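# Pull out the nearest yellow rod and quarter-turn it

## Task

Take the yellow rod closest to the right arm, draw it outward until it will go no farther, rotate it ninety degrees so the little player figures on it are horizontal, and leave both arms clear of it with no contact at the end.

## Robot and tools

ROBOT. There are two six-joint arms, left_arm and right_arm. Each has a two-finger parallel gripper and a fisheye wrist camera: cam_left_wrist and cam_right_wrist, both 672x504. The scene frame has its origin at table-top height, halfway between the arms. +z points up, +x points out over the table, and left_arm sits on the +y side. Calibrated bases in the scene frame, each turned only slightly about z: left_arm at (-0.028, +0.289, +0.027) m and right_arm at (-0.040, -0.349, +0.007) m. Hand positions, orientations and wrist-camera poses are reported in that arm's own base frame. The reported hand position can be off by a few cm, more at long reach.

JOINT ORDER. Every row and every per-joint list uses this order: wrist pitch (joint4), shoulder (joint2), wrist yaw (joint5), wrist roll (joint6), elbow (joint3), waist (joint1). Stated ranges in rad: wrist pitch -1.571..1.571, shoulder 0..3.142, wrist yaw -1.571..1.571, wrist roll -2.094..2.094, elbow 0..3.142, waist -2.618..3.054. A real limit can sit up to 0.059 rad either side of these.

ROW FORMAT. A row is one flat list of 14 numbers, each in [-1, 1], always covering both arms. The first six are left_arm's joints in the order above, then left_arm's opening. The next six are right_arm's joints, then right_arm's opening. Joint entries are offsets, not poses. They are measured from the Joint targets in effect when the action (or move) begins, not from the previous row. Scale: 1.0 equals 2.224 rad for shoulder, elbow and waist, and 8.485 rad for the three wrist joints. Opening is absolute: +1 is fully open (0.094 m gap) and -1 is closed. To leave an arm alone, give 0 for its joints and repeat its current opening command. A 0 in the opening slot is itself a command to half-close.

execute_actions(actions, cameras). actions is a list of actions. Each action is a table of 1 to 15 rows, one per 1/30 s control step, 15 steps in all. A short table keeps its last row. An empty list only returns state and images. If an action would push a joint more than 0.059 rad outside its range, it is rejected for both arms. A malformed action rejects the whole call, as does a first action that fails that range check. cameras: omitted, null or ["all"] gives all; [] gives none; an unknown name invalidates the call.

move(target, speed, blend, opening_speed, blocking, cameras). target is one 14-number row, or a list of up to 15 rows, in the same layout and scaling. Every row is an offset from the same starting Joint targets, not chained from the row before. speed is in rad/s (0.01 to 12.57, default 0.5) and caps the joint with the largest travel. It can be a single number or one per target. blend is in rad and rounds corners between listed targets. opening_speed is the gripper rate per second on the -1..+1 scale, at least 0.2. blocking=false returns after about 0.5 s while motion continues. Paths take at least 0.5 s and are cut off after 10 s. They do not avoid obstacles or the other arm. The result adds a move: line, for example done, off_target, moving, held or fault, possibly with limits=held.

OTHER TOOLS. wait(seconds 0 to 10) lets time pass while the last commands are held. stop() brakes a running move. zoom_image(camera, region=[x0,y0,x1,y1]) enlarges part of the newest image from cam_left_wrist or cam_right_wrist. Coordinates are in pixels from the top-left, and the region can be at most 504x504. read_manual(section="licences") returns licence text only. finished_scene(scene) ends the current scene; pass its number. It cannot be undone.

RESULTS. end_effector_position (m) is the point between the finger pads, about 1 cm behind the fingertips. end_effector_quat_wxyz is the gripper orientation. The fingers point along gripper +z and close along its y axis. Joint positions and Joint velocities are given per arm in joint order, followed by the finger gap in m. Joint targets is the baseline for your next offsets. grip_measured is the finger opening on the command scale; empty fingers can read up to about 2.7 mm wide. Joint torques follow joint order and are positive toward larger angles. Entries 2, 5 and 6 wrap around at ±28 N m. "joint sent to its limit" means a joint was clipped at its end. "joint command not followed" means the clearance check altered or held back a step. Tool commands shows the present opening commands. After execute_actions, step readings list joint angles at some control steps. Velocities marked "within noise" mean the arm is essentially still.

MOTION LIMITS. On each step a joint target can lead its measured angle by at most 0.339 rad for the big joints or 2.2 rad for the wrists. If the targets would put the gripper more than 200 mm from where it is, that arm's targets are scaled back. A large offset may therefore need several actions. Very small offsets may not move a joint at all.

GRIPPING. The pads squeeze at roughly 50 to 64 N each. On small or round parts, full force begins about 0.05 to 0.11 below the reading at first contact. To release, command an opening well above grip_measured.

CAUTIONS. Avoid dropping or flinging parts, fast impacts and hard pushes. Do not let the arms or grippers collide or close on each other. A wrist-camera cable touching the rod counts as contact. An arm blocked by something keeps pushing until commanded away. To relieve it, command its targets back past its measured positions. Holding loads, reaching far out or straining against a stop heats the motors. MOTOR HOT appears at 75 °C. At 90 °C the arm folds up and stays idle, and at 100 °C it goes limp.

CAMERAS. Both wrist cameras are fisheye (OpenCV model, theta_max 83 deg). Their K, D and T_world_to_cam are given relative to the carrying arm's base. Poses are derived from joint readings, so they can lag during motion and be off by about a degree.

Each tool is called after "Request:" as name(argument=value, ...), one argument or row to a line, values as JSON.

## Session

Request:
execute_actions(
  actions=[],
)

Scene clock: 0.00 s.
left_arm: end_effector_position=(+0.4007, +0.0076, +0.1253) grip_measured=+1.000 end_effector_quat_wxyz=(+0.625, -0.028, +0.778, +0.057) | right_arm: end_effector_position=(+0.3999, -0.0295, +0.1148) grip_measured=+1.000 end_effector_quat_wxyz=(+0.608, +0.063, +0.791, -0.024)
Joint names: [wrist pitch, shoulder, wrist yaw, wrist roll, elbow, waist]
Joint positions: left_arm=[0.966 1.539 -0.191 0.014 0.356 -0.068 0.094] | right_arm=[0.914 1.54 0.071 0.059 0.363 -0.045 0.094]
Joint velocities: within noise
Joint torques (N m): no reading
Heat: left arm: 47 °C; right arm: 43 °C.
Joint targets: left_arm=[0.959 1.536 -0.192 0.014 0.359 -0.068] | right_arm=[0.904 1.537 0.071 0.060 0.366 -0.045]
Tool commands: left_gripper/opening=+1.0 right_gripper/opening=+1.0

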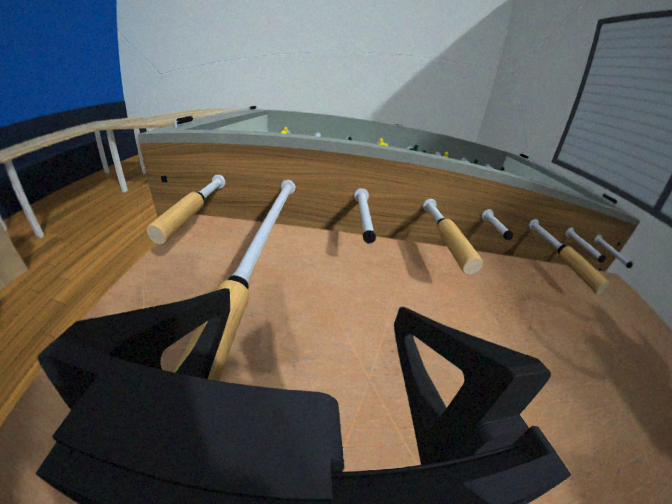

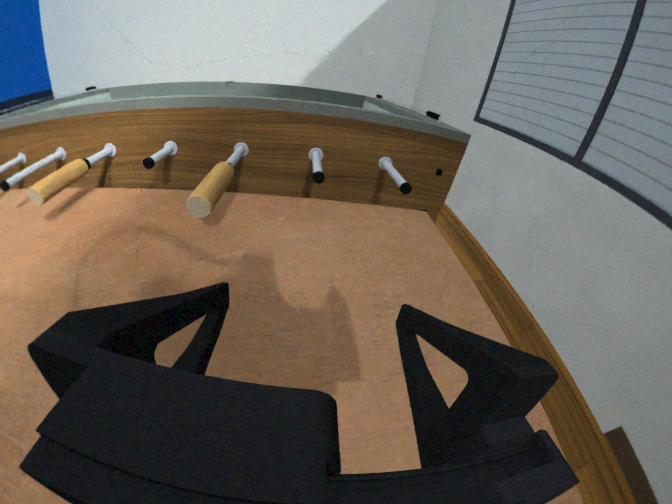

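Request:
zoom_image(
  camera="cam_left_wrist",
  region=[240, 90, 640, 300],
)

Request:
zoom_image(
  camera="cam_right_wrist",
  region=[100, 70, 480, 230],
)

Scaled by 1.260 from the camera's 672x504 image, which has a finer 960x720 frame.

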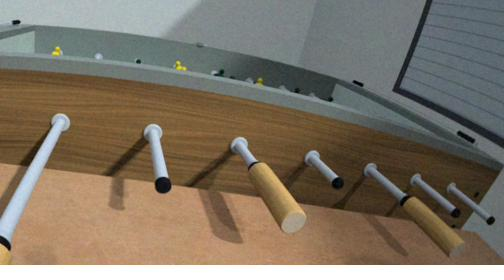

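Scaled by 1.326 from the camera's 672x504 image, which has a finer 960x720 frame.

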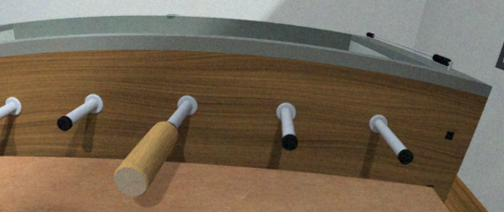

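Request:
move(
  target=[0,0,0,0,0,0,1,-0.1454,0.0148,0.0093,-0.0071,0.465,0.0877,1],
  speed=0.9,
)

Scene clock: 92.47 s.
left_arm: end_effector_position=(+0.4007, +0.0076, +0.1253) grip_measured=+1.000 end_effector_quat_wxyz=(+0.625, -0.028, +0.778, +0.057) | right_arm: end_effector_position=(+0.4836, +0.0455, +0.2805) grip_measured=+1.000 end_effector_quat_wxyz=(+0.514, -0.023, +0.857, -0.024)
Joint names: [wrist pitch, shoulder, wrist yaw, wrist roll, elbow, waist]
Joint positions: left_arm=[0.966 1.539 -0.191 0.014 0.356 -0.068 0.094] | right_arm=[-0.317 1.557 0.145 0.006 1.378 0.145 0.094]
Joint velocities: within noise
Joint torques (N m): left_arm=[1.83 -6.41 -0.06 0 5.34 -0.06] | right_arm=[1.55 -5.56 0.12 -0.06 9.17 0.51]
Heat: left arm: 45 °C; right arm: 43 °C.
Joint targets: left_arm=[0.959 1.536 -0.192 0.014 0.359 -0.068] | right_arm=[-0.330 1.570 0.150 0.000 1.400 0.150]
move: done
camera_calibration:
cam_right_wrist: T_world_to_cam=[[0.0546305, -0.968541, 0.242782, -0.059781], [-0.776335, -0.194111, -0.599687, 0.5852], [0.627948, -0.155719, -0.762517, 0.0351199], [0, 0, 0, 1]] pos_world=[0.435523, 0.0611621, 0.39223]

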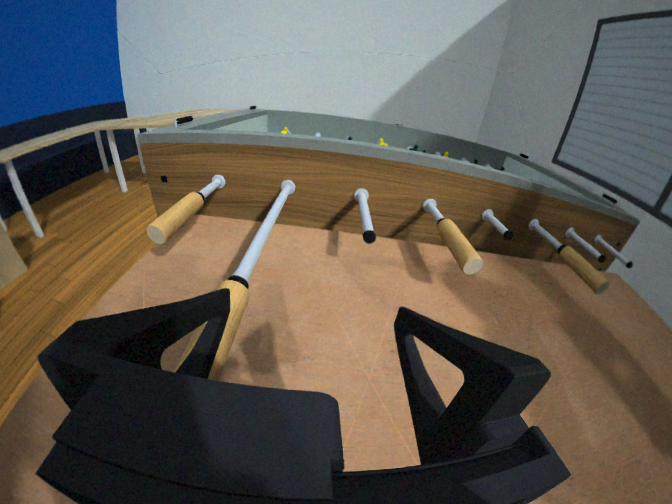

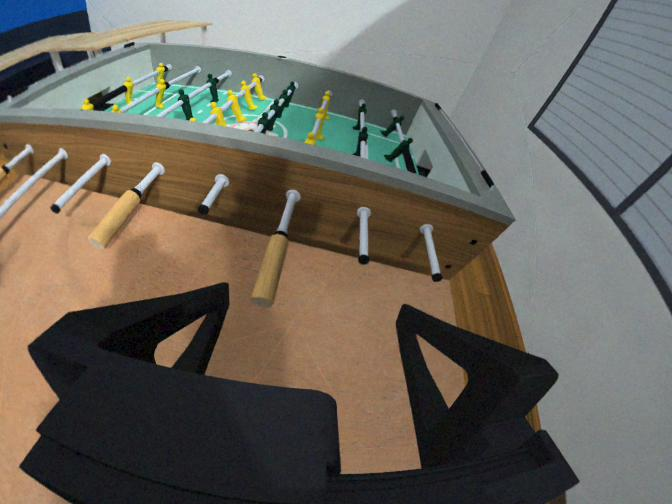

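Request:
zoom_image(
  camera="cam_right_wrist",
  region=[200, 50, 460, 220],
)

Request:
zoom_image(
  camera="cam_right_wrist",
  region=[220, 170, 340, 320],
)

Scaled by 1.938 from the camera's 672x504 image, which has a finer 960x720 frame.

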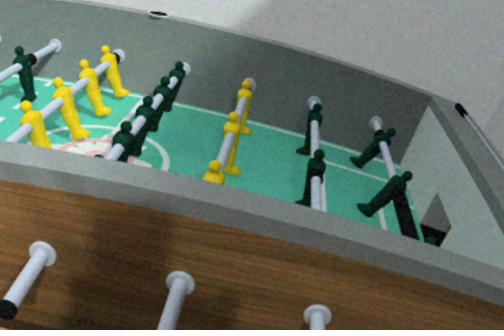

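Scaled by 3.360 from the camera's 672x504 image, which has a finer 960x720 frame.

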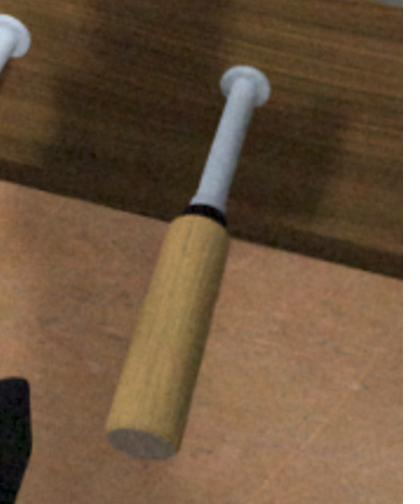

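Request:
move(
  target=[0,0,0,0,0,0,1,0.2196,0.3312,0.01732,0,-0.2819,0.0661,1],
  speed=0.9,
)

Scene clock: 145.00 s.
left_arm: end_effector_position=(+0.4007, +0.0076, +0.1253) grip_measured=+1.000 end_effector_quat_wxyz=(+0.625, -0.028, +0.778, +0.057) | right_arm: end_effector_position=(+0.5038, +0.0968, +0.0705) grip_measured=+1.000 end_effector_quat_wxyz=(+0.698, +0.000, +0.716, -0.004)
Joint names: [wrist pitch, shoulder, wrist yaw, wrist roll, elbow, waist]
Joint positions: left_arm=[0.966 1.539 -0.191 0.014 0.356 -0.068 0.094] | right_arm=[1.48 2.29 0.296 0.001 0.784 0.289 0.094]
Joint velocities: within noise
Joint torques (N m): left_arm=[1.84 -6.35 -0.04 0.01 5.37 -0.06] | right_arm=[2.2 -7.61 0.07 -0.01 2.78 0.73]
Heat: left arm: 45 °C; right arm: 44 °C.
Joint targets: left_arm=[0.959 1.536 -0.192 0.014 0.359 -0.068] | right_arm=[1.533 2.307 0.297 0.000 0.773 0.297]
move: off_target (right_arm); right_arm: the wrist pitch is farthest, 0.053 rad from its target
camera_calibration:
cam_right_wrist: T_world_to_cam=[[-0.0510623, -0.981387, 0.185127, 0.0984273], [-0.421662, -0.146851, -0.894782, 0.3224], [0.905314, -0.123751, -0.406315, -0.297611], [0, 0, 0, 1]] pos_world=[0.410401, 0.10711, 0.149332]

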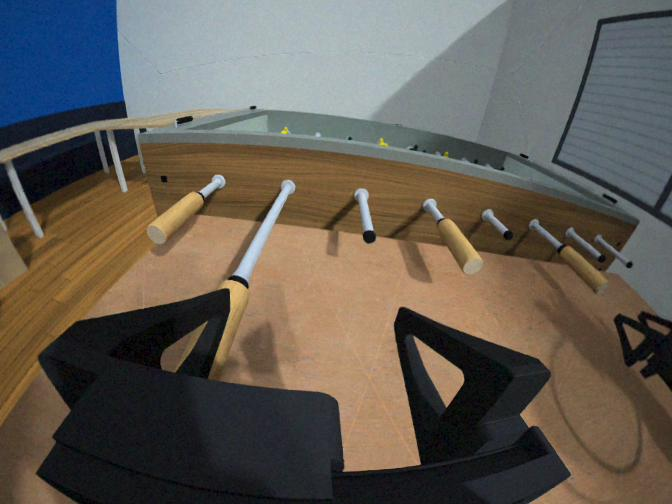

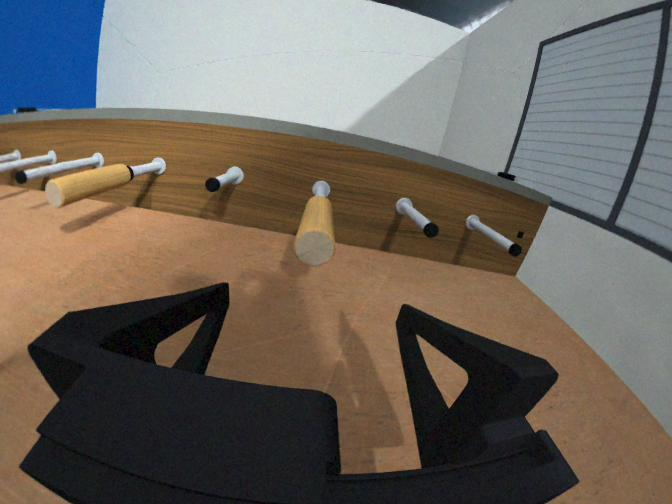

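Request:
move(
  target=[0,0,0,0,0,0,1,0.003,0.006,0,0.1851,-0.0045,0.003,0.25],
  speed=1.2,
)

Scene clock: 173.30 s.
left_arm: end_effector_position=(+0.4007, +0.0076, +0.1253) grip_measured=+1.000 end_effector_quat_wxyz=(+0.625, -0.028, +0.778, +0.057) | right_arm: end_effector_position=(+0.5013, +0.0994, +0.0659) grip_measured=+0.252 end_effector_quat_wxyz=(+0.495, +0.505, +0.512, +0.487)
Joint names: [wrist pitch, shoulder, wrist yaw, wrist roll, elbow, waist]
Joint positions: left_arm=[0.966 1.539 -0.191 0.014 0.356 -0.068 0.094] | right_arm=[1.482 2.296 0.297 1.565 0.778 0.296 0.059]
Joint velocities: within noise
Joint torques (N m): left_arm=[1.84 -6.35 -0.05 0.02 5.33 -0.06] | right_arm=[2.38 -6.91 0.05 0.1 2.45 0.73]
Heat: left arm: 44 °C; right arm: 48 °C.
Joint targets: left_arm=[0.959 1.536 -0.192 0.014 0.359 -0.068] | right_arm=[1.554 2.320 0.297 1.570 0.763 0.304]
joint sent to its limit (right arm) — the wrist pitch, upper limit.
move: off_target (right_arm); right_arm: the wrist pitch is farthest, 0.076 rad from its target
camera_calibration:
cam_right_wrist: T_world_to_cam=[[-0.0831175, -0.194072, -0.97746, 0.116143], [-0.403254, 0.903511, -0.145099, 0.154548], [0.911306, 0.382104, -0.153358, -0.366946], [0, 0, 0, 1]] pos_world=[0.406376, 0.0231164, 0.0796759]

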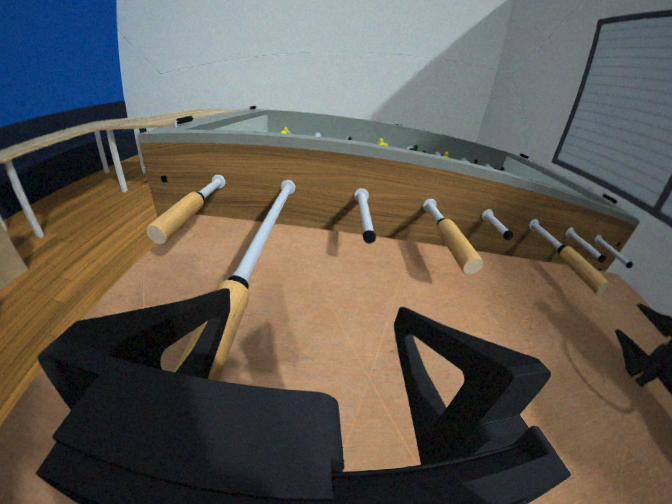

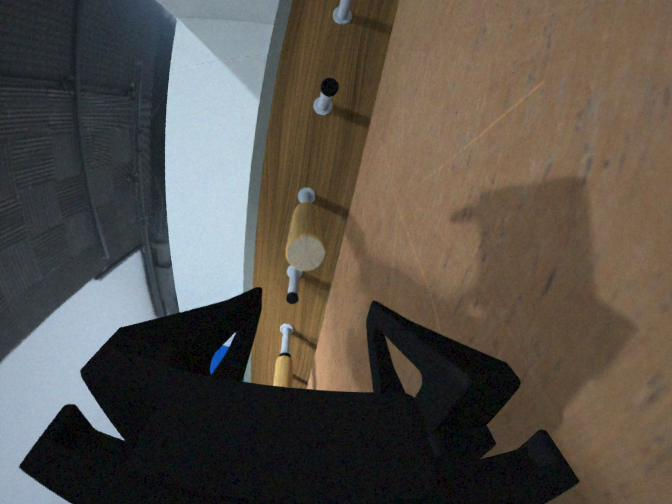

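Request:
move(
  target=[0,0,0,0,0,0,1,-0.0165,0.034,-0.0041,0,0.1103,-0.0163,0.25],
  speed=0.4,
)

Scene clock: 181.90 s.
left_arm: end_effector_position=(+0.4007, +0.0076, +0.1253) grip_measured=+1.000 end_effector_quat_wxyz=(+0.625, -0.028, +0.778, +0.057) | right_arm: end_effector_position=(+0.5487, +0.1064, +0.0826) grip_measured=+0.252 end_effector_quat_wxyz=(+0.506, +0.491, +0.491, +0.511)
Joint names: [wrist pitch, shoulder, wrist yaw, wrist roll, elbow, waist]
Joint positions: left_arm=[0.966 1.539 -0.191 0.014 0.356 -0.068 0.094] | right_arm=[1.415 2.37 0.27 1.566 0.992 0.275 0.059]
Joint velocities: within noise
Joint torques (N m): left_arm=[1.84 -6.38 -0.04 0 5.35 -0.05] | right_arm=[1.76 -7.94 -0.05 0.05 5.55 -0.64]
Heat: left arm: 44 °C; right arm: 50 °C.
Joint targets: left_arm=[0.959 1.536 -0.192 0.014 0.359 -0.068] | right_arm=[1.414 2.396 0.262 1.570 1.009 0.268]
move: done
camera_calibration:
cam_right_wrist: T_world_to_cam=[[-0.0134283, -0.173059, -0.98482, 0.0978601], [-0.397971, 0.904463, -0.153512, 0.167419], [0.9173, 0.389868, -0.0810179, -0.420324], [0, 0, 0, 1]] pos_world=[0.453505, 0.0293821, 0.0880217]

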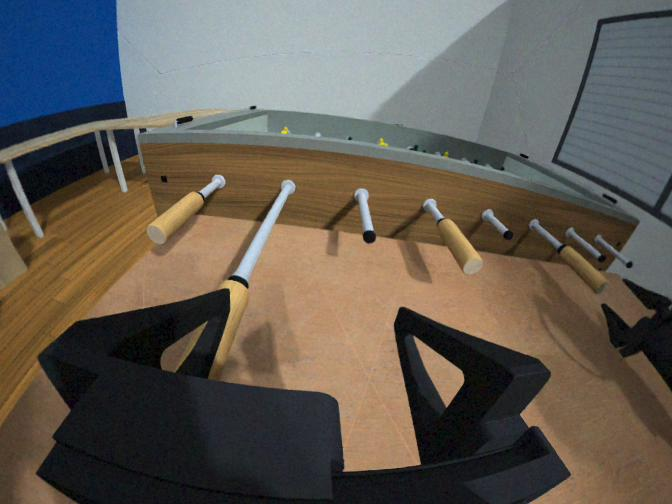

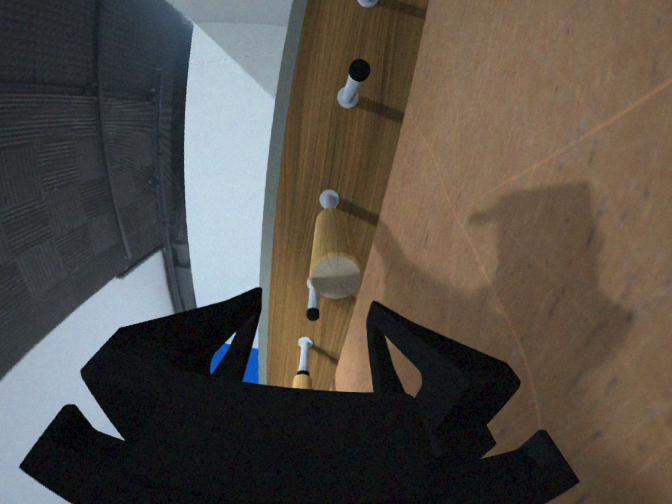

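Request:
move(
  target=[0,0,0,0,0,0,1,-0.0064,0.0036,-0.0009,0,0.0094,-0.0036,0.25],
  speed=0.3,
)

Scene clock: 195.47 s.
left_arm: end_effector_position=(+0.4007, +0.0076, +0.1253) grip_measured=+1.000 end_effector_quat_wxyz=(+0.625, -0.028, +0.778, +0.057) | right_arm: end_effector_position=(+0.5531, +0.1050, +0.0710) grip_measured=+0.252 end_effector_quat_wxyz=(+0.498, +0.499, +0.505, +0.498)
Joint names: [wrist pitch, shoulder, wrist yaw, wrist roll, elbow, waist]
Joint positions: left_arm=[0.966 1.539 -0.191 0.014 0.356 -0.068 0.094] | right_arm=[1.362 2.379 0.262 1.567 1.009 0.268 0.059]
Joint velocities: within noise
Joint torques (N m): left_arm=[1.84 -6.38 -0.05 0 5.35 -0.03] | right_arm=[1.72 -8.13 -0.03 0.04 5.85 -0.7]
Heat: left arm: 44 °C; right arm: 48 °C.
Joint targets: left_arm=[0.959 1.536 -0.192 0.014 0.359 -0.068] | right_arm=[1.360 2.404 0.254 1.570 1.030 0.260]
move: done
camera_calibration:
cam_right_wrist: T_world_to_cam=[[-0.0551373, -0.183732, -0.981429, 0.110198], [-0.405402, 0.902379, -0.146158, 0.172533], [0.912474, 0.389814, -0.12424, -0.419011], [0, 0, 0, 1]] pos_world=[0.458358, 0.027893, 0.0813104]

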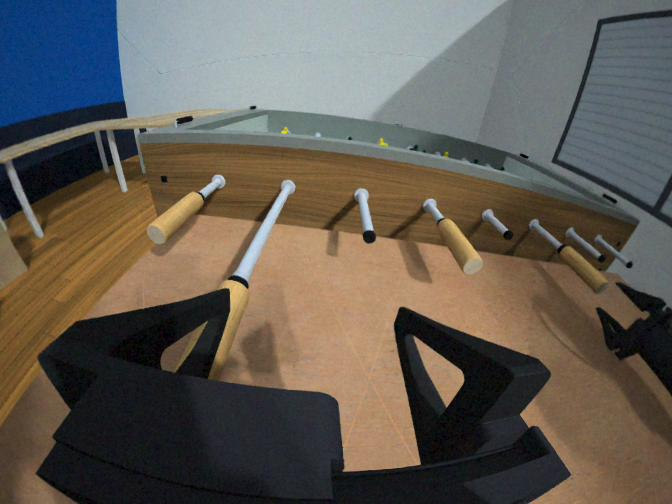

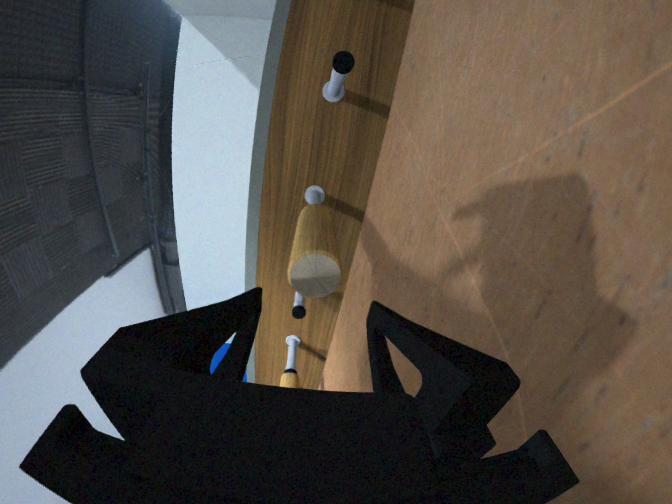

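Request:
move(
  target=[0,0,0,0,0,0,1,-0.01697,0.0427,-0.0035,0,0.1115,-0.0162,0.25],
  speed=0.3,
)

Scene clock: 211.40 s.
left_arm: end_effector_position=(+0.4007, +0.0076, +0.1253) grip_measured=+1.000 end_effector_quat_wxyz=(+0.625, -0.028, +0.778, +0.057) | right_arm: end_effector_position=(+0.6051, +0.1013, +0.0766) grip_measured=+0.252 end_effector_quat_wxyz=(+0.503, +0.497, +0.497, +0.503)
Joint names: [wrist pitch, shoulder, wrist yaw, wrist roll, elbow, waist]
Joint positions: left_arm=[0.966 1.539 -0.191 0.014 0.356 -0.068 0.094] | right_arm=[1.227 2.471 0.231 1.569 1.256 0.231 0.059]
Joint velocities: within noise
Joint torques (N m): left_arm=[1.84 -6.38 -0.04 0 5.29 -0.05] | right_arm=[1.62 -9.13 -0.01 0.01 6.72 -0.62]
Heat: left arm: 44 °C; right arm: 46 °C.
Joint targets: left_arm=[0.959 1.536 -0.192 0.014 0.359 -0.068] | right_arm=[1.216 2.499 0.225 1.570 1.277 0.223]
move: done
camera_calibration:
cam_right_wrist: T_world_to_cam=[[-0.0381177, -0.177027, -0.983468, 0.106971], [-0.397197, 0.905778, -0.147648, 0.192579], [0.916941, 0.385002, -0.104841, -0.468026], [0, 0, 0, 1]] pos_world=[0.509721, 0.0246941, 0.0845677]

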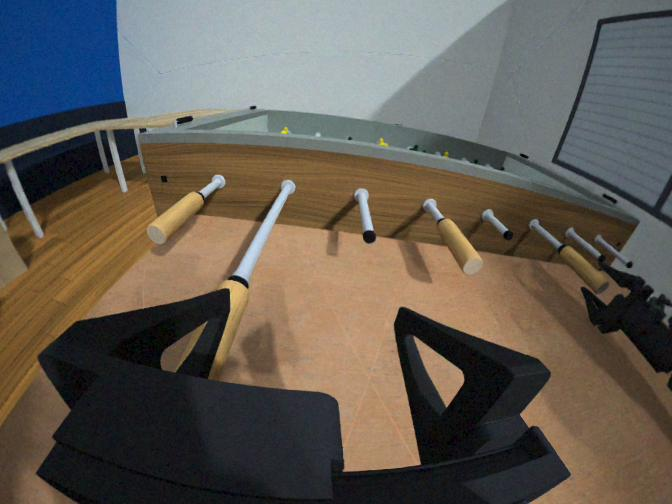

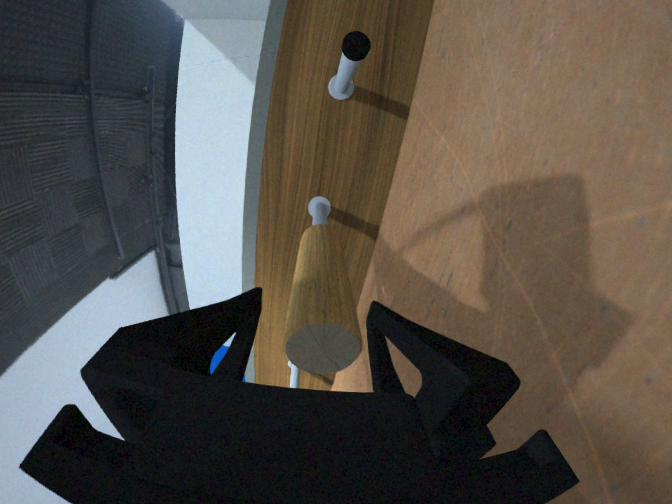

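Request:
move(
  target=[0,0,0,0,0,0,1,-0.0018,0,0,0,0,0,-0.5],
  opening_speed=0.5,
  cameras=["cam_right_wrist"],
)

Scene clock: 220.37 s.
left_arm: end_effector_position=(+0.4007, +0.0076, +0.1253) grip_measured=+1.000 end_effector_quat_wxyz=(+0.625, -0.028, +0.778, +0.057) | right_arm: end_effector_position=(+0.6051, +0.1014, +0.0735) grip_measured=-0.305 end_effector_quat_wxyz=(+0.500, +0.500, +0.501, +0.500)
Joint names: [wrist pitch, shoulder, wrist yaw, wrist roll, elbow, waist]
Joint positions: left_arm=[0.966 1.539 -0.191 0.014 0.356 -0.068 0.094] | right_arm=[1.215 2.471 0.23 1.57 1.256 0.231 0.033]
Joint velocities: within noise
Joint torques (N m): left_arm=[1.85 -6.37 -0.04 0.01 5.37 -0.03] | right_arm=[1.6 -9.14 -0.02 0.01 6.72 -0.64]
Heat: left arm: 44 °C; right arm: 46 °C.
Joint targets: left_arm=[0.959 1.536 -0.192 0.014 0.359 -0.068] | right_arm=[1.200 2.499 0.225 1.570 1.277 0.223]
move: done
camera_calibration:
cam_right_wrist: T_world_to_cam=[[-0.0500607, -0.179522, -0.982479, 0.111414], [-0.399382, 0.905236, -0.145058, 0.193197], [0.915417, 0.385123, -0.117015, -0.466563], [0, 0, 0, 1]] pos_world=[0.509837, 0.0247964, 0.0828918]
Images, in order (width x height): cam_right_wrist 672x504.

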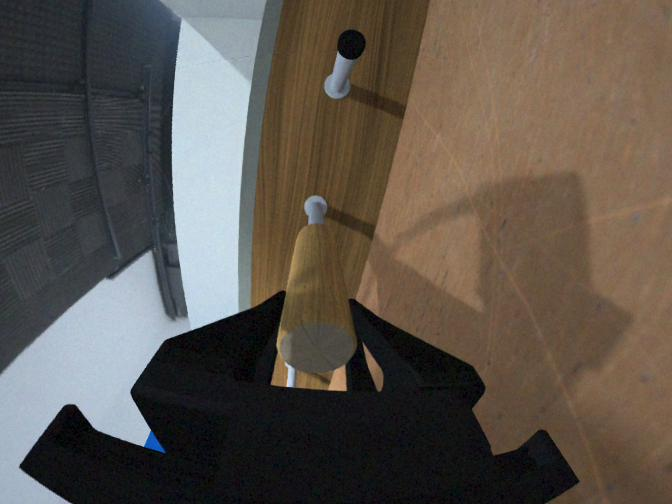

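Request:
move(
  target=[0,0,0,0,0,0,1,0,0,0,-0.1851,0,0,-0.5],
  speed=0.8,
)

Scene clock: 229.10 s.
left_arm: end_effector_position=(+0.4007, +0.0076, +0.1253) grip_measured=+1.000 end_effector_quat_wxyz=(+0.625, -0.028, +0.778, +0.057) | right_arm: end_effector_position=(+0.6051, +0.0971, +0.0714) grip_measured=-0.306 end_effector_quat_wxyz=(+0.704, +0.015, +0.710, -0.002)
Joint names: [wrist pitch, shoulder, wrist yaw, wrist roll, elbow, waist]
Joint positions: left_arm=[0.966 1.539 -0.191 0.014 0.356 -0.068 0.094] | right_arm=[1.206 2.471 0.254 0.021 1.256 0.231 0.033]
Joint velocities: within noise
Joint torques (N m): left_arm=[1.85 -6.37 -0.06 0.01 5.31 -0.05] | right_arm=[1.67 -9.14 -0.29 -0.21 6.72 -0.62]
Heat: left arm: 44 °C; right arm: 46 °C.
Joint targets: left_arm=[0.959 1.536 -0.192 0.014 0.359 -0.068] | right_arm=[1.200 2.499 0.225 0.000 1.277 0.223]
move: done
camera_calibration:
cam_right_wrist: T_world_to_cam=[[-0.0709385, -0.984506, 0.160364, 0.117744], [-0.410012, -0.117779, -0.904443, 0.356796], [0.909317, -0.129911, -0.395304, -0.391548], [0, 0, 0, 1]] pos_world=[0.510684, 0.107076, 0.149039]

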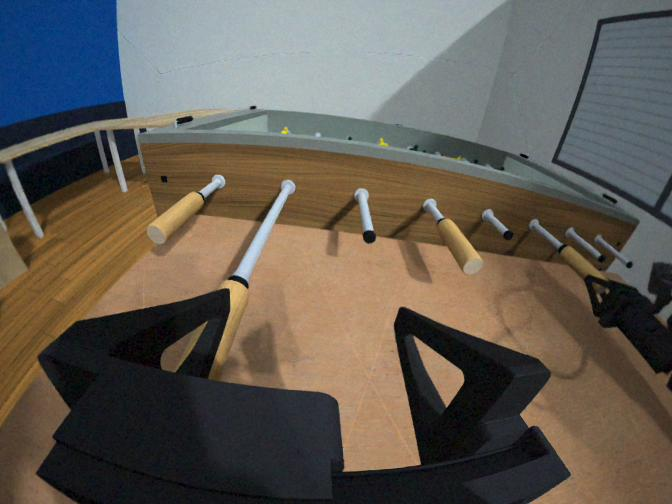

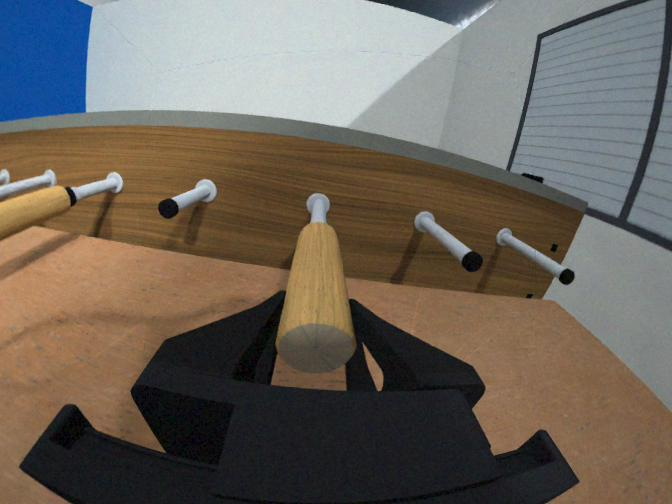

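Request:
move(
  target=[0,0,0,0,0,0,1,0.0218,-0.0472,0.0042,0,-0.1232,0.0178,-0.5],
  speed=0.18,
)

Scene clock: 268.97 s.
left_arm: end_effector_position=(+0.4007, +0.0076, +0.1253) grip_measured=+1.000 end_effector_quat_wxyz=(+0.625, -0.028, +0.778, +0.057) | right_arm: end_effector_position=(+0.5562, +0.0983, +0.0682) grip_measured=-0.306 end_effector_quat_wxyz=(+0.710, +0.015, +0.704, -0.002)
Joint names: [wrist pitch, shoulder, wrist yaw, wrist roll, elbow, waist]
Joint positions: left_arm=[0.966 1.539 -0.191 0.014 0.356 -0.068 0.094] | right_arm=[1.391 2.409 0.287 0.015 1.028 0.263 0.033]
Joint velocities: within noise
Joint torques (N m): left_arm=[1.84 -6.37 -0.05 0.01 5.31 -0.03] | right_arm=[1.67 -11.4 -0.26 -0.16 2.47 0.08]
Heat: left arm: 43 °C; right arm: 45 °C.
Joint targets: left_arm=[0.959 1.536 -0.192 0.014 0.359 -0.068] | right_arm=[1.385 2.394 0.260 0.000 1.003 0.263]
move: done
camera_calibration:
cam_right_wrist: T_world_to_cam=[[-0.0750628, -0.984248, 0.160068, 0.118266], [-0.393474, -0.118262, -0.911698, 0.325387], [0.916266, -0.131417, -0.378398, -0.353099], [0, 0, 0, 1]] pos_world=[0.460441, 0.10848, 0.144112]

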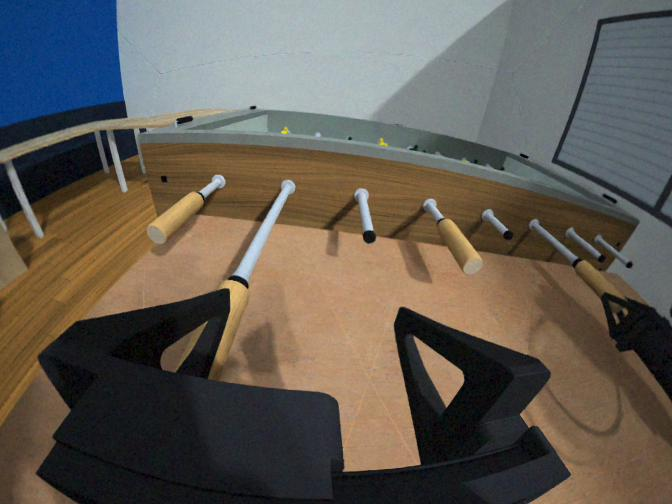

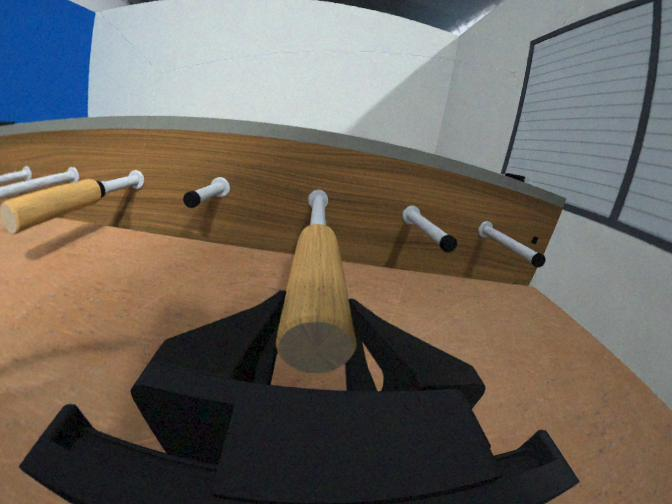

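Request:
move(
  target=[0,0,0,0,0,0,1,-0.01094,-0.1007,0.0063,0.00424,-0.1174,0.0147,-0.5],
  speed=0.15,
  cameras=["cam_right_wrist"],
)

Scene clock: 280.90 s.
left_arm: end_effector_position=(+0.4007, +0.0076, +0.1253) grip_measured=+1.000 end_effector_quat_wxyz=(+0.625, -0.028, +0.778, +0.057) | right_arm: end_effector_position=(+0.4987, +0.0980, +0.0684) grip_measured=-0.306 end_effector_quat_wxyz=(+0.664, +0.007, +0.747, -0.005)
Joint names: [wrist pitch, shoulder, wrist yaw, wrist roll, elbow, waist]
Joint positions: left_arm=[0.966 1.539 -0.191 0.014 0.356 -0.068 0.094] | right_arm=[1.311 2.196 0.315 0.041 0.762 0.301 0.033]
Joint velocities: within noise
Joint torques (N m): left_arm=[1.84 -6.37 -0.05 0.02 5.37 -0.08] | right_arm=[1.57 -10.71 0.05 -0.05 2.55 -0.43]
Heat: left arm: 43 °C; right arm: 46 °C.
Joint targets: left_arm=[0.959 1.536 -0.192 0.014 0.359 -0.068] | right_arm=[1.293 2.170 0.314 0.036 0.743 0.296]
move: done
camera_calibration:
cam_right_wrist: T_world_to_cam=[[-0.0442368, -0.982569, 0.180559, 0.0966812], [-0.504712, -0.133994, -0.852826, 0.355798], [0.862154, -0.128857, -0.489986, -0.265956], [0, 0, 0, 1]] pos_world=[0.413147, 0.108401, 0.155663]
Images, in order (width x height): cam_right_wrist 672x504.

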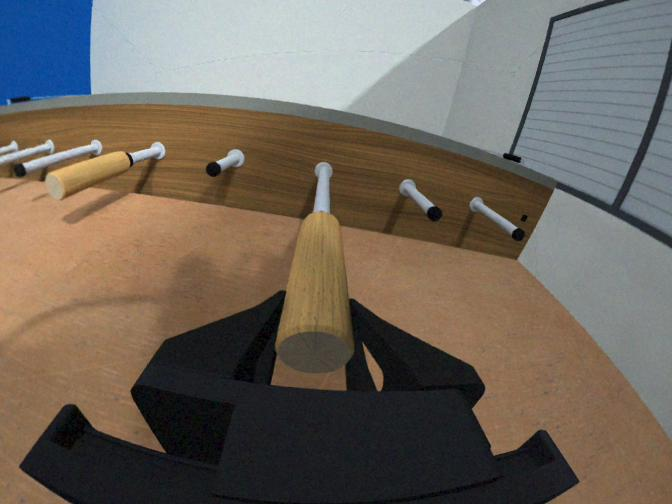

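Request:
move(
  target=[0,0,0,0,0,0,1,-0.018,-0.0967,0.0037,0.0052,-0.0836,0.0205,-0.5],
  speed=0.13,
  cameras=["cam_right_wrist"],
)

Scene clock: 290.57 s.
left_arm: end_effector_position=(+0.4007, +0.0076, +0.1253) grip_measured=+1.000 end_effector_quat_wxyz=(+0.625, -0.028, +0.778, +0.057) | right_arm: end_effector_position=(+0.4698, +0.1001, +0.0704) grip_measured=-0.307 end_effector_quat_wxyz=(+0.621, -0.001, +0.784, +0.000)
Joint names: [wrist pitch, shoulder, wrist yaw, wrist roll, elbow, waist]
Joint positions: left_arm=[0.966 1.539 -0.191 0.014 0.356 -0.068 0.094] | right_arm=[1.126 2.026 0.312 0.074 0.658 0.322 0.033]
Joint velocities: within noise
Joint torques (N m): left_arm=[1.84 -6.34 -0.05 0.01 5.29 -0.03] | right_arm=[1.85 -13.53 0.45 0.07 -3.26 1.77]
Heat: left arm: 43 °C; right arm: 46 °C.
Joint targets: left_arm=[0.959 1.536 -0.192 0.014 0.359 -0.068] | right_arm=[1.140 1.955 0.345 0.080 0.556 0.341]
move: off_target (right_arm); right_arm: the elbow is farthest, 0.101 rad from its target
camera_calibration:
cam_right_wrist: T_world_to_cam=[[-0.00546351, -0.98258, 0.185758, 0.0785785], [-0.594365, -0.146196, -0.790795, 0.382211], [0.804177, -0.114728, -0.583212, -0.207438], [0, 0, 0, 1]] pos_world=[0.394419, 0.109288, 0.166674]
Images, in order (width x height): cam_right_wrist 672x504.

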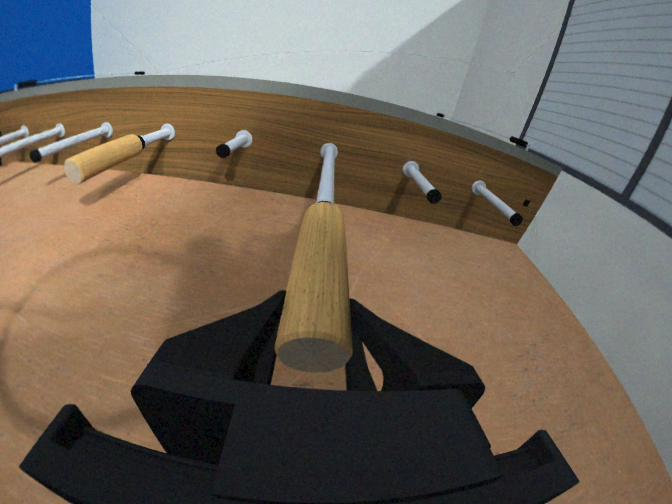

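Request:
move(
  target=[
    [0,0,0,0,0,0,1,-0.0012,0.0205,-0.0029,-0.0005,0.033,-0.0085,-0.5],
    [0,0,0,0,0,0,1,-0.0012,0.0205,-0.0029,-0.0005,0.033,-0.0085,1],
    [0,0,0,0,0,0,1,-0.0166,-0.1506,0.0088,0.0024,-0.0836,0.0406,1],
  ],
  speed=0.4,
  opening_speed=1.5,
  cameras=["cam_right_wrist"],
)

Request:
move(
  target=[0,0,0,0,0,0,1,-0.1566,-0.0225,-0.0317,-0.0118,0.4631,-0.1264,1],
  speed=1.0,
  cameras=["cam_right_wrist"],
)

Request:
zoom_image(
  camera="cam_right_wrist",
  region=[200, 50, 460, 220],
)

Scene clock: 314.23 s.
left_arm: end_effector_position=(+0.4007, +0.0076, +0.1253) grip_measured=+1.000 end_effector_quat_wxyz=(+0.625, -0.028, +0.778, +0.057) | right_arm: end_effector_position=(+0.3925, +0.0989, +0.1145) grip_measured=+0.998 end_effector_quat_wxyz=(+0.627, -0.003, +0.779, -0.005)
Joint names: [wrist pitch, shoulder, wrist yaw, wrist roll, elbow, waist]
Joint positions: left_arm=[0.966 1.539 -0.191 0.014 0.356 -0.068 0.094] | right_arm=[1.011 1.635 0.418 0.086 0.388 0.424 0.094]
Joint velocities: within noise
Joint torques (N m): left_arm=[1.84 -6.32 -0.06 0.01 5.37 -0.06] | right_arm=[1.53 -6.02 0.14 0.16 3.64 0.73]
Heat: left arm: 43 °C; right arm: 48 °C.
Joint targets: left_arm=[0.959 1.536 -0.192 0.014 0.359 -0.068] | right_arm=[0.999 1.620 0.420 0.100 0.370 0.432]
move: done; target 2's new numbers were sent with right_arm's elbow 0.043 rad from that target
camera_calibration:
cam_right_wrist: T_world_to_cam=[[-0.012263, -0.980616, 0.195556, 0.0700939], [-0.58314, -0.151856, -0.798052, 0.367977], [0.812279, -0.123823, -0.569974, -0.123531], [0, 0, 0, 1]] pos_world=[0.315784, 0.109319, 0.209548]
Images, in order (width x height): cam_right_wrist 672x504.

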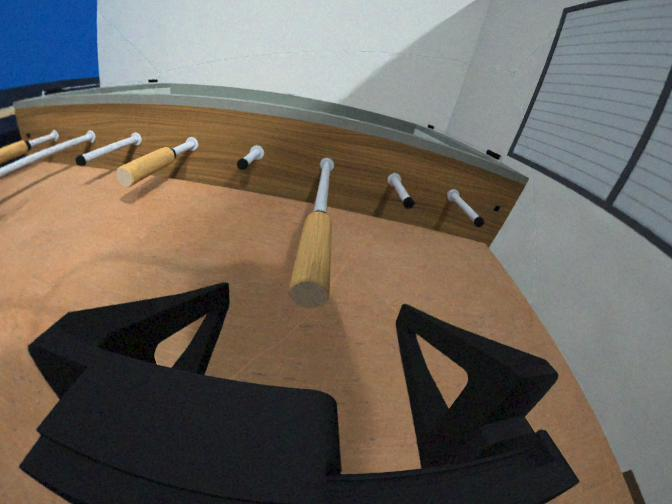

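Scene clock: 316.50 s.
left_arm: end_effector_position=(+0.4007, +0.0076, +0.1253) grip_measured=+1.000 end_effector_quat_wxyz=(+0.625, -0.028, +0.778, +0.057) | right_arm: end_effector_position=(+0.4868, +0.0479, +0.2697) grip_measured=+0.998 end_effector_quat_wxyz=(+0.504, -0.024, +0.863, -0.030)
Joint names: [wrist pitch, shoulder, wrist yaw, wrist roll, elbow, waist]
Joint positions: left_arm=[0.966 1.539 -0.191 0.014 0.356 -0.068 0.094] | right_arm=[-0.317 1.581 0.162 0.006 1.378 0.155 0.094]
Joint velocities: within noise
Joint torques (N m): left_arm=[1.84 -6.37 -0.04 0.03 5.34 -0.01] | right_arm=[1.54 -7.6 -0.02 -0.07 9.21 -0.35]
Heat: left arm: 43 °C; right arm: 48 °C.
Joint targets: left_arm=[0.959 1.536 -0.192 0.014 0.359 -0.068] | right_arm=[-0.330 1.570 0.151 0.000 1.401 0.151]
move: done
camera_calibration:
cam_right_wrist: T_world_to_cam=[[0.0555208, -0.965931, 0.252774, -0.0582333], [-0.790358, -0.197218, -0.580034, 0.583235], [0.610125, -0.167578, -0.774381, 0.0377085], [0, 0, 0, 1]] pos_world=[0.44119, 0.0650943, 0.382217]
Images, in order (width x height): cam_right_wrist 672x504.

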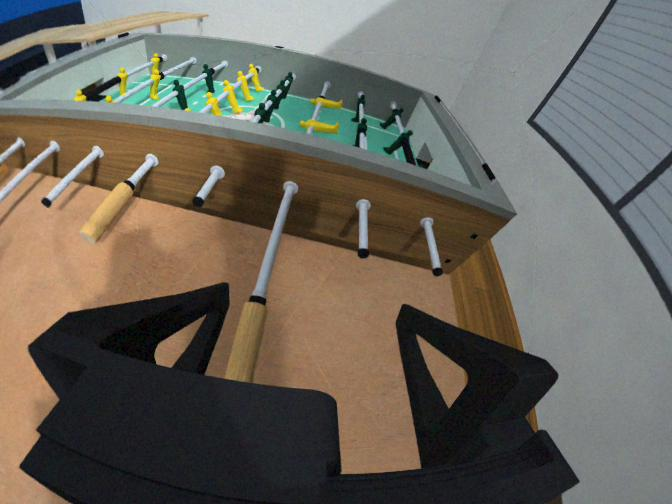

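Scaled by 1.938 from the camera's 672x504 image, which has a finer 960x720 frame.

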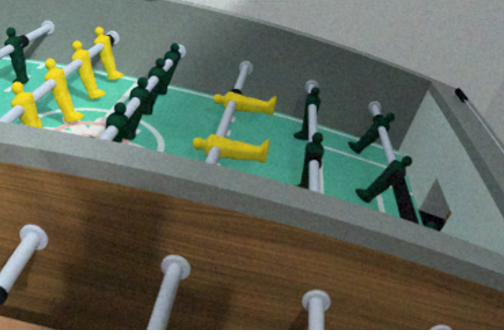

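Request:
finished_scene(
  scene=1,
)

The scene is finished: the task was done.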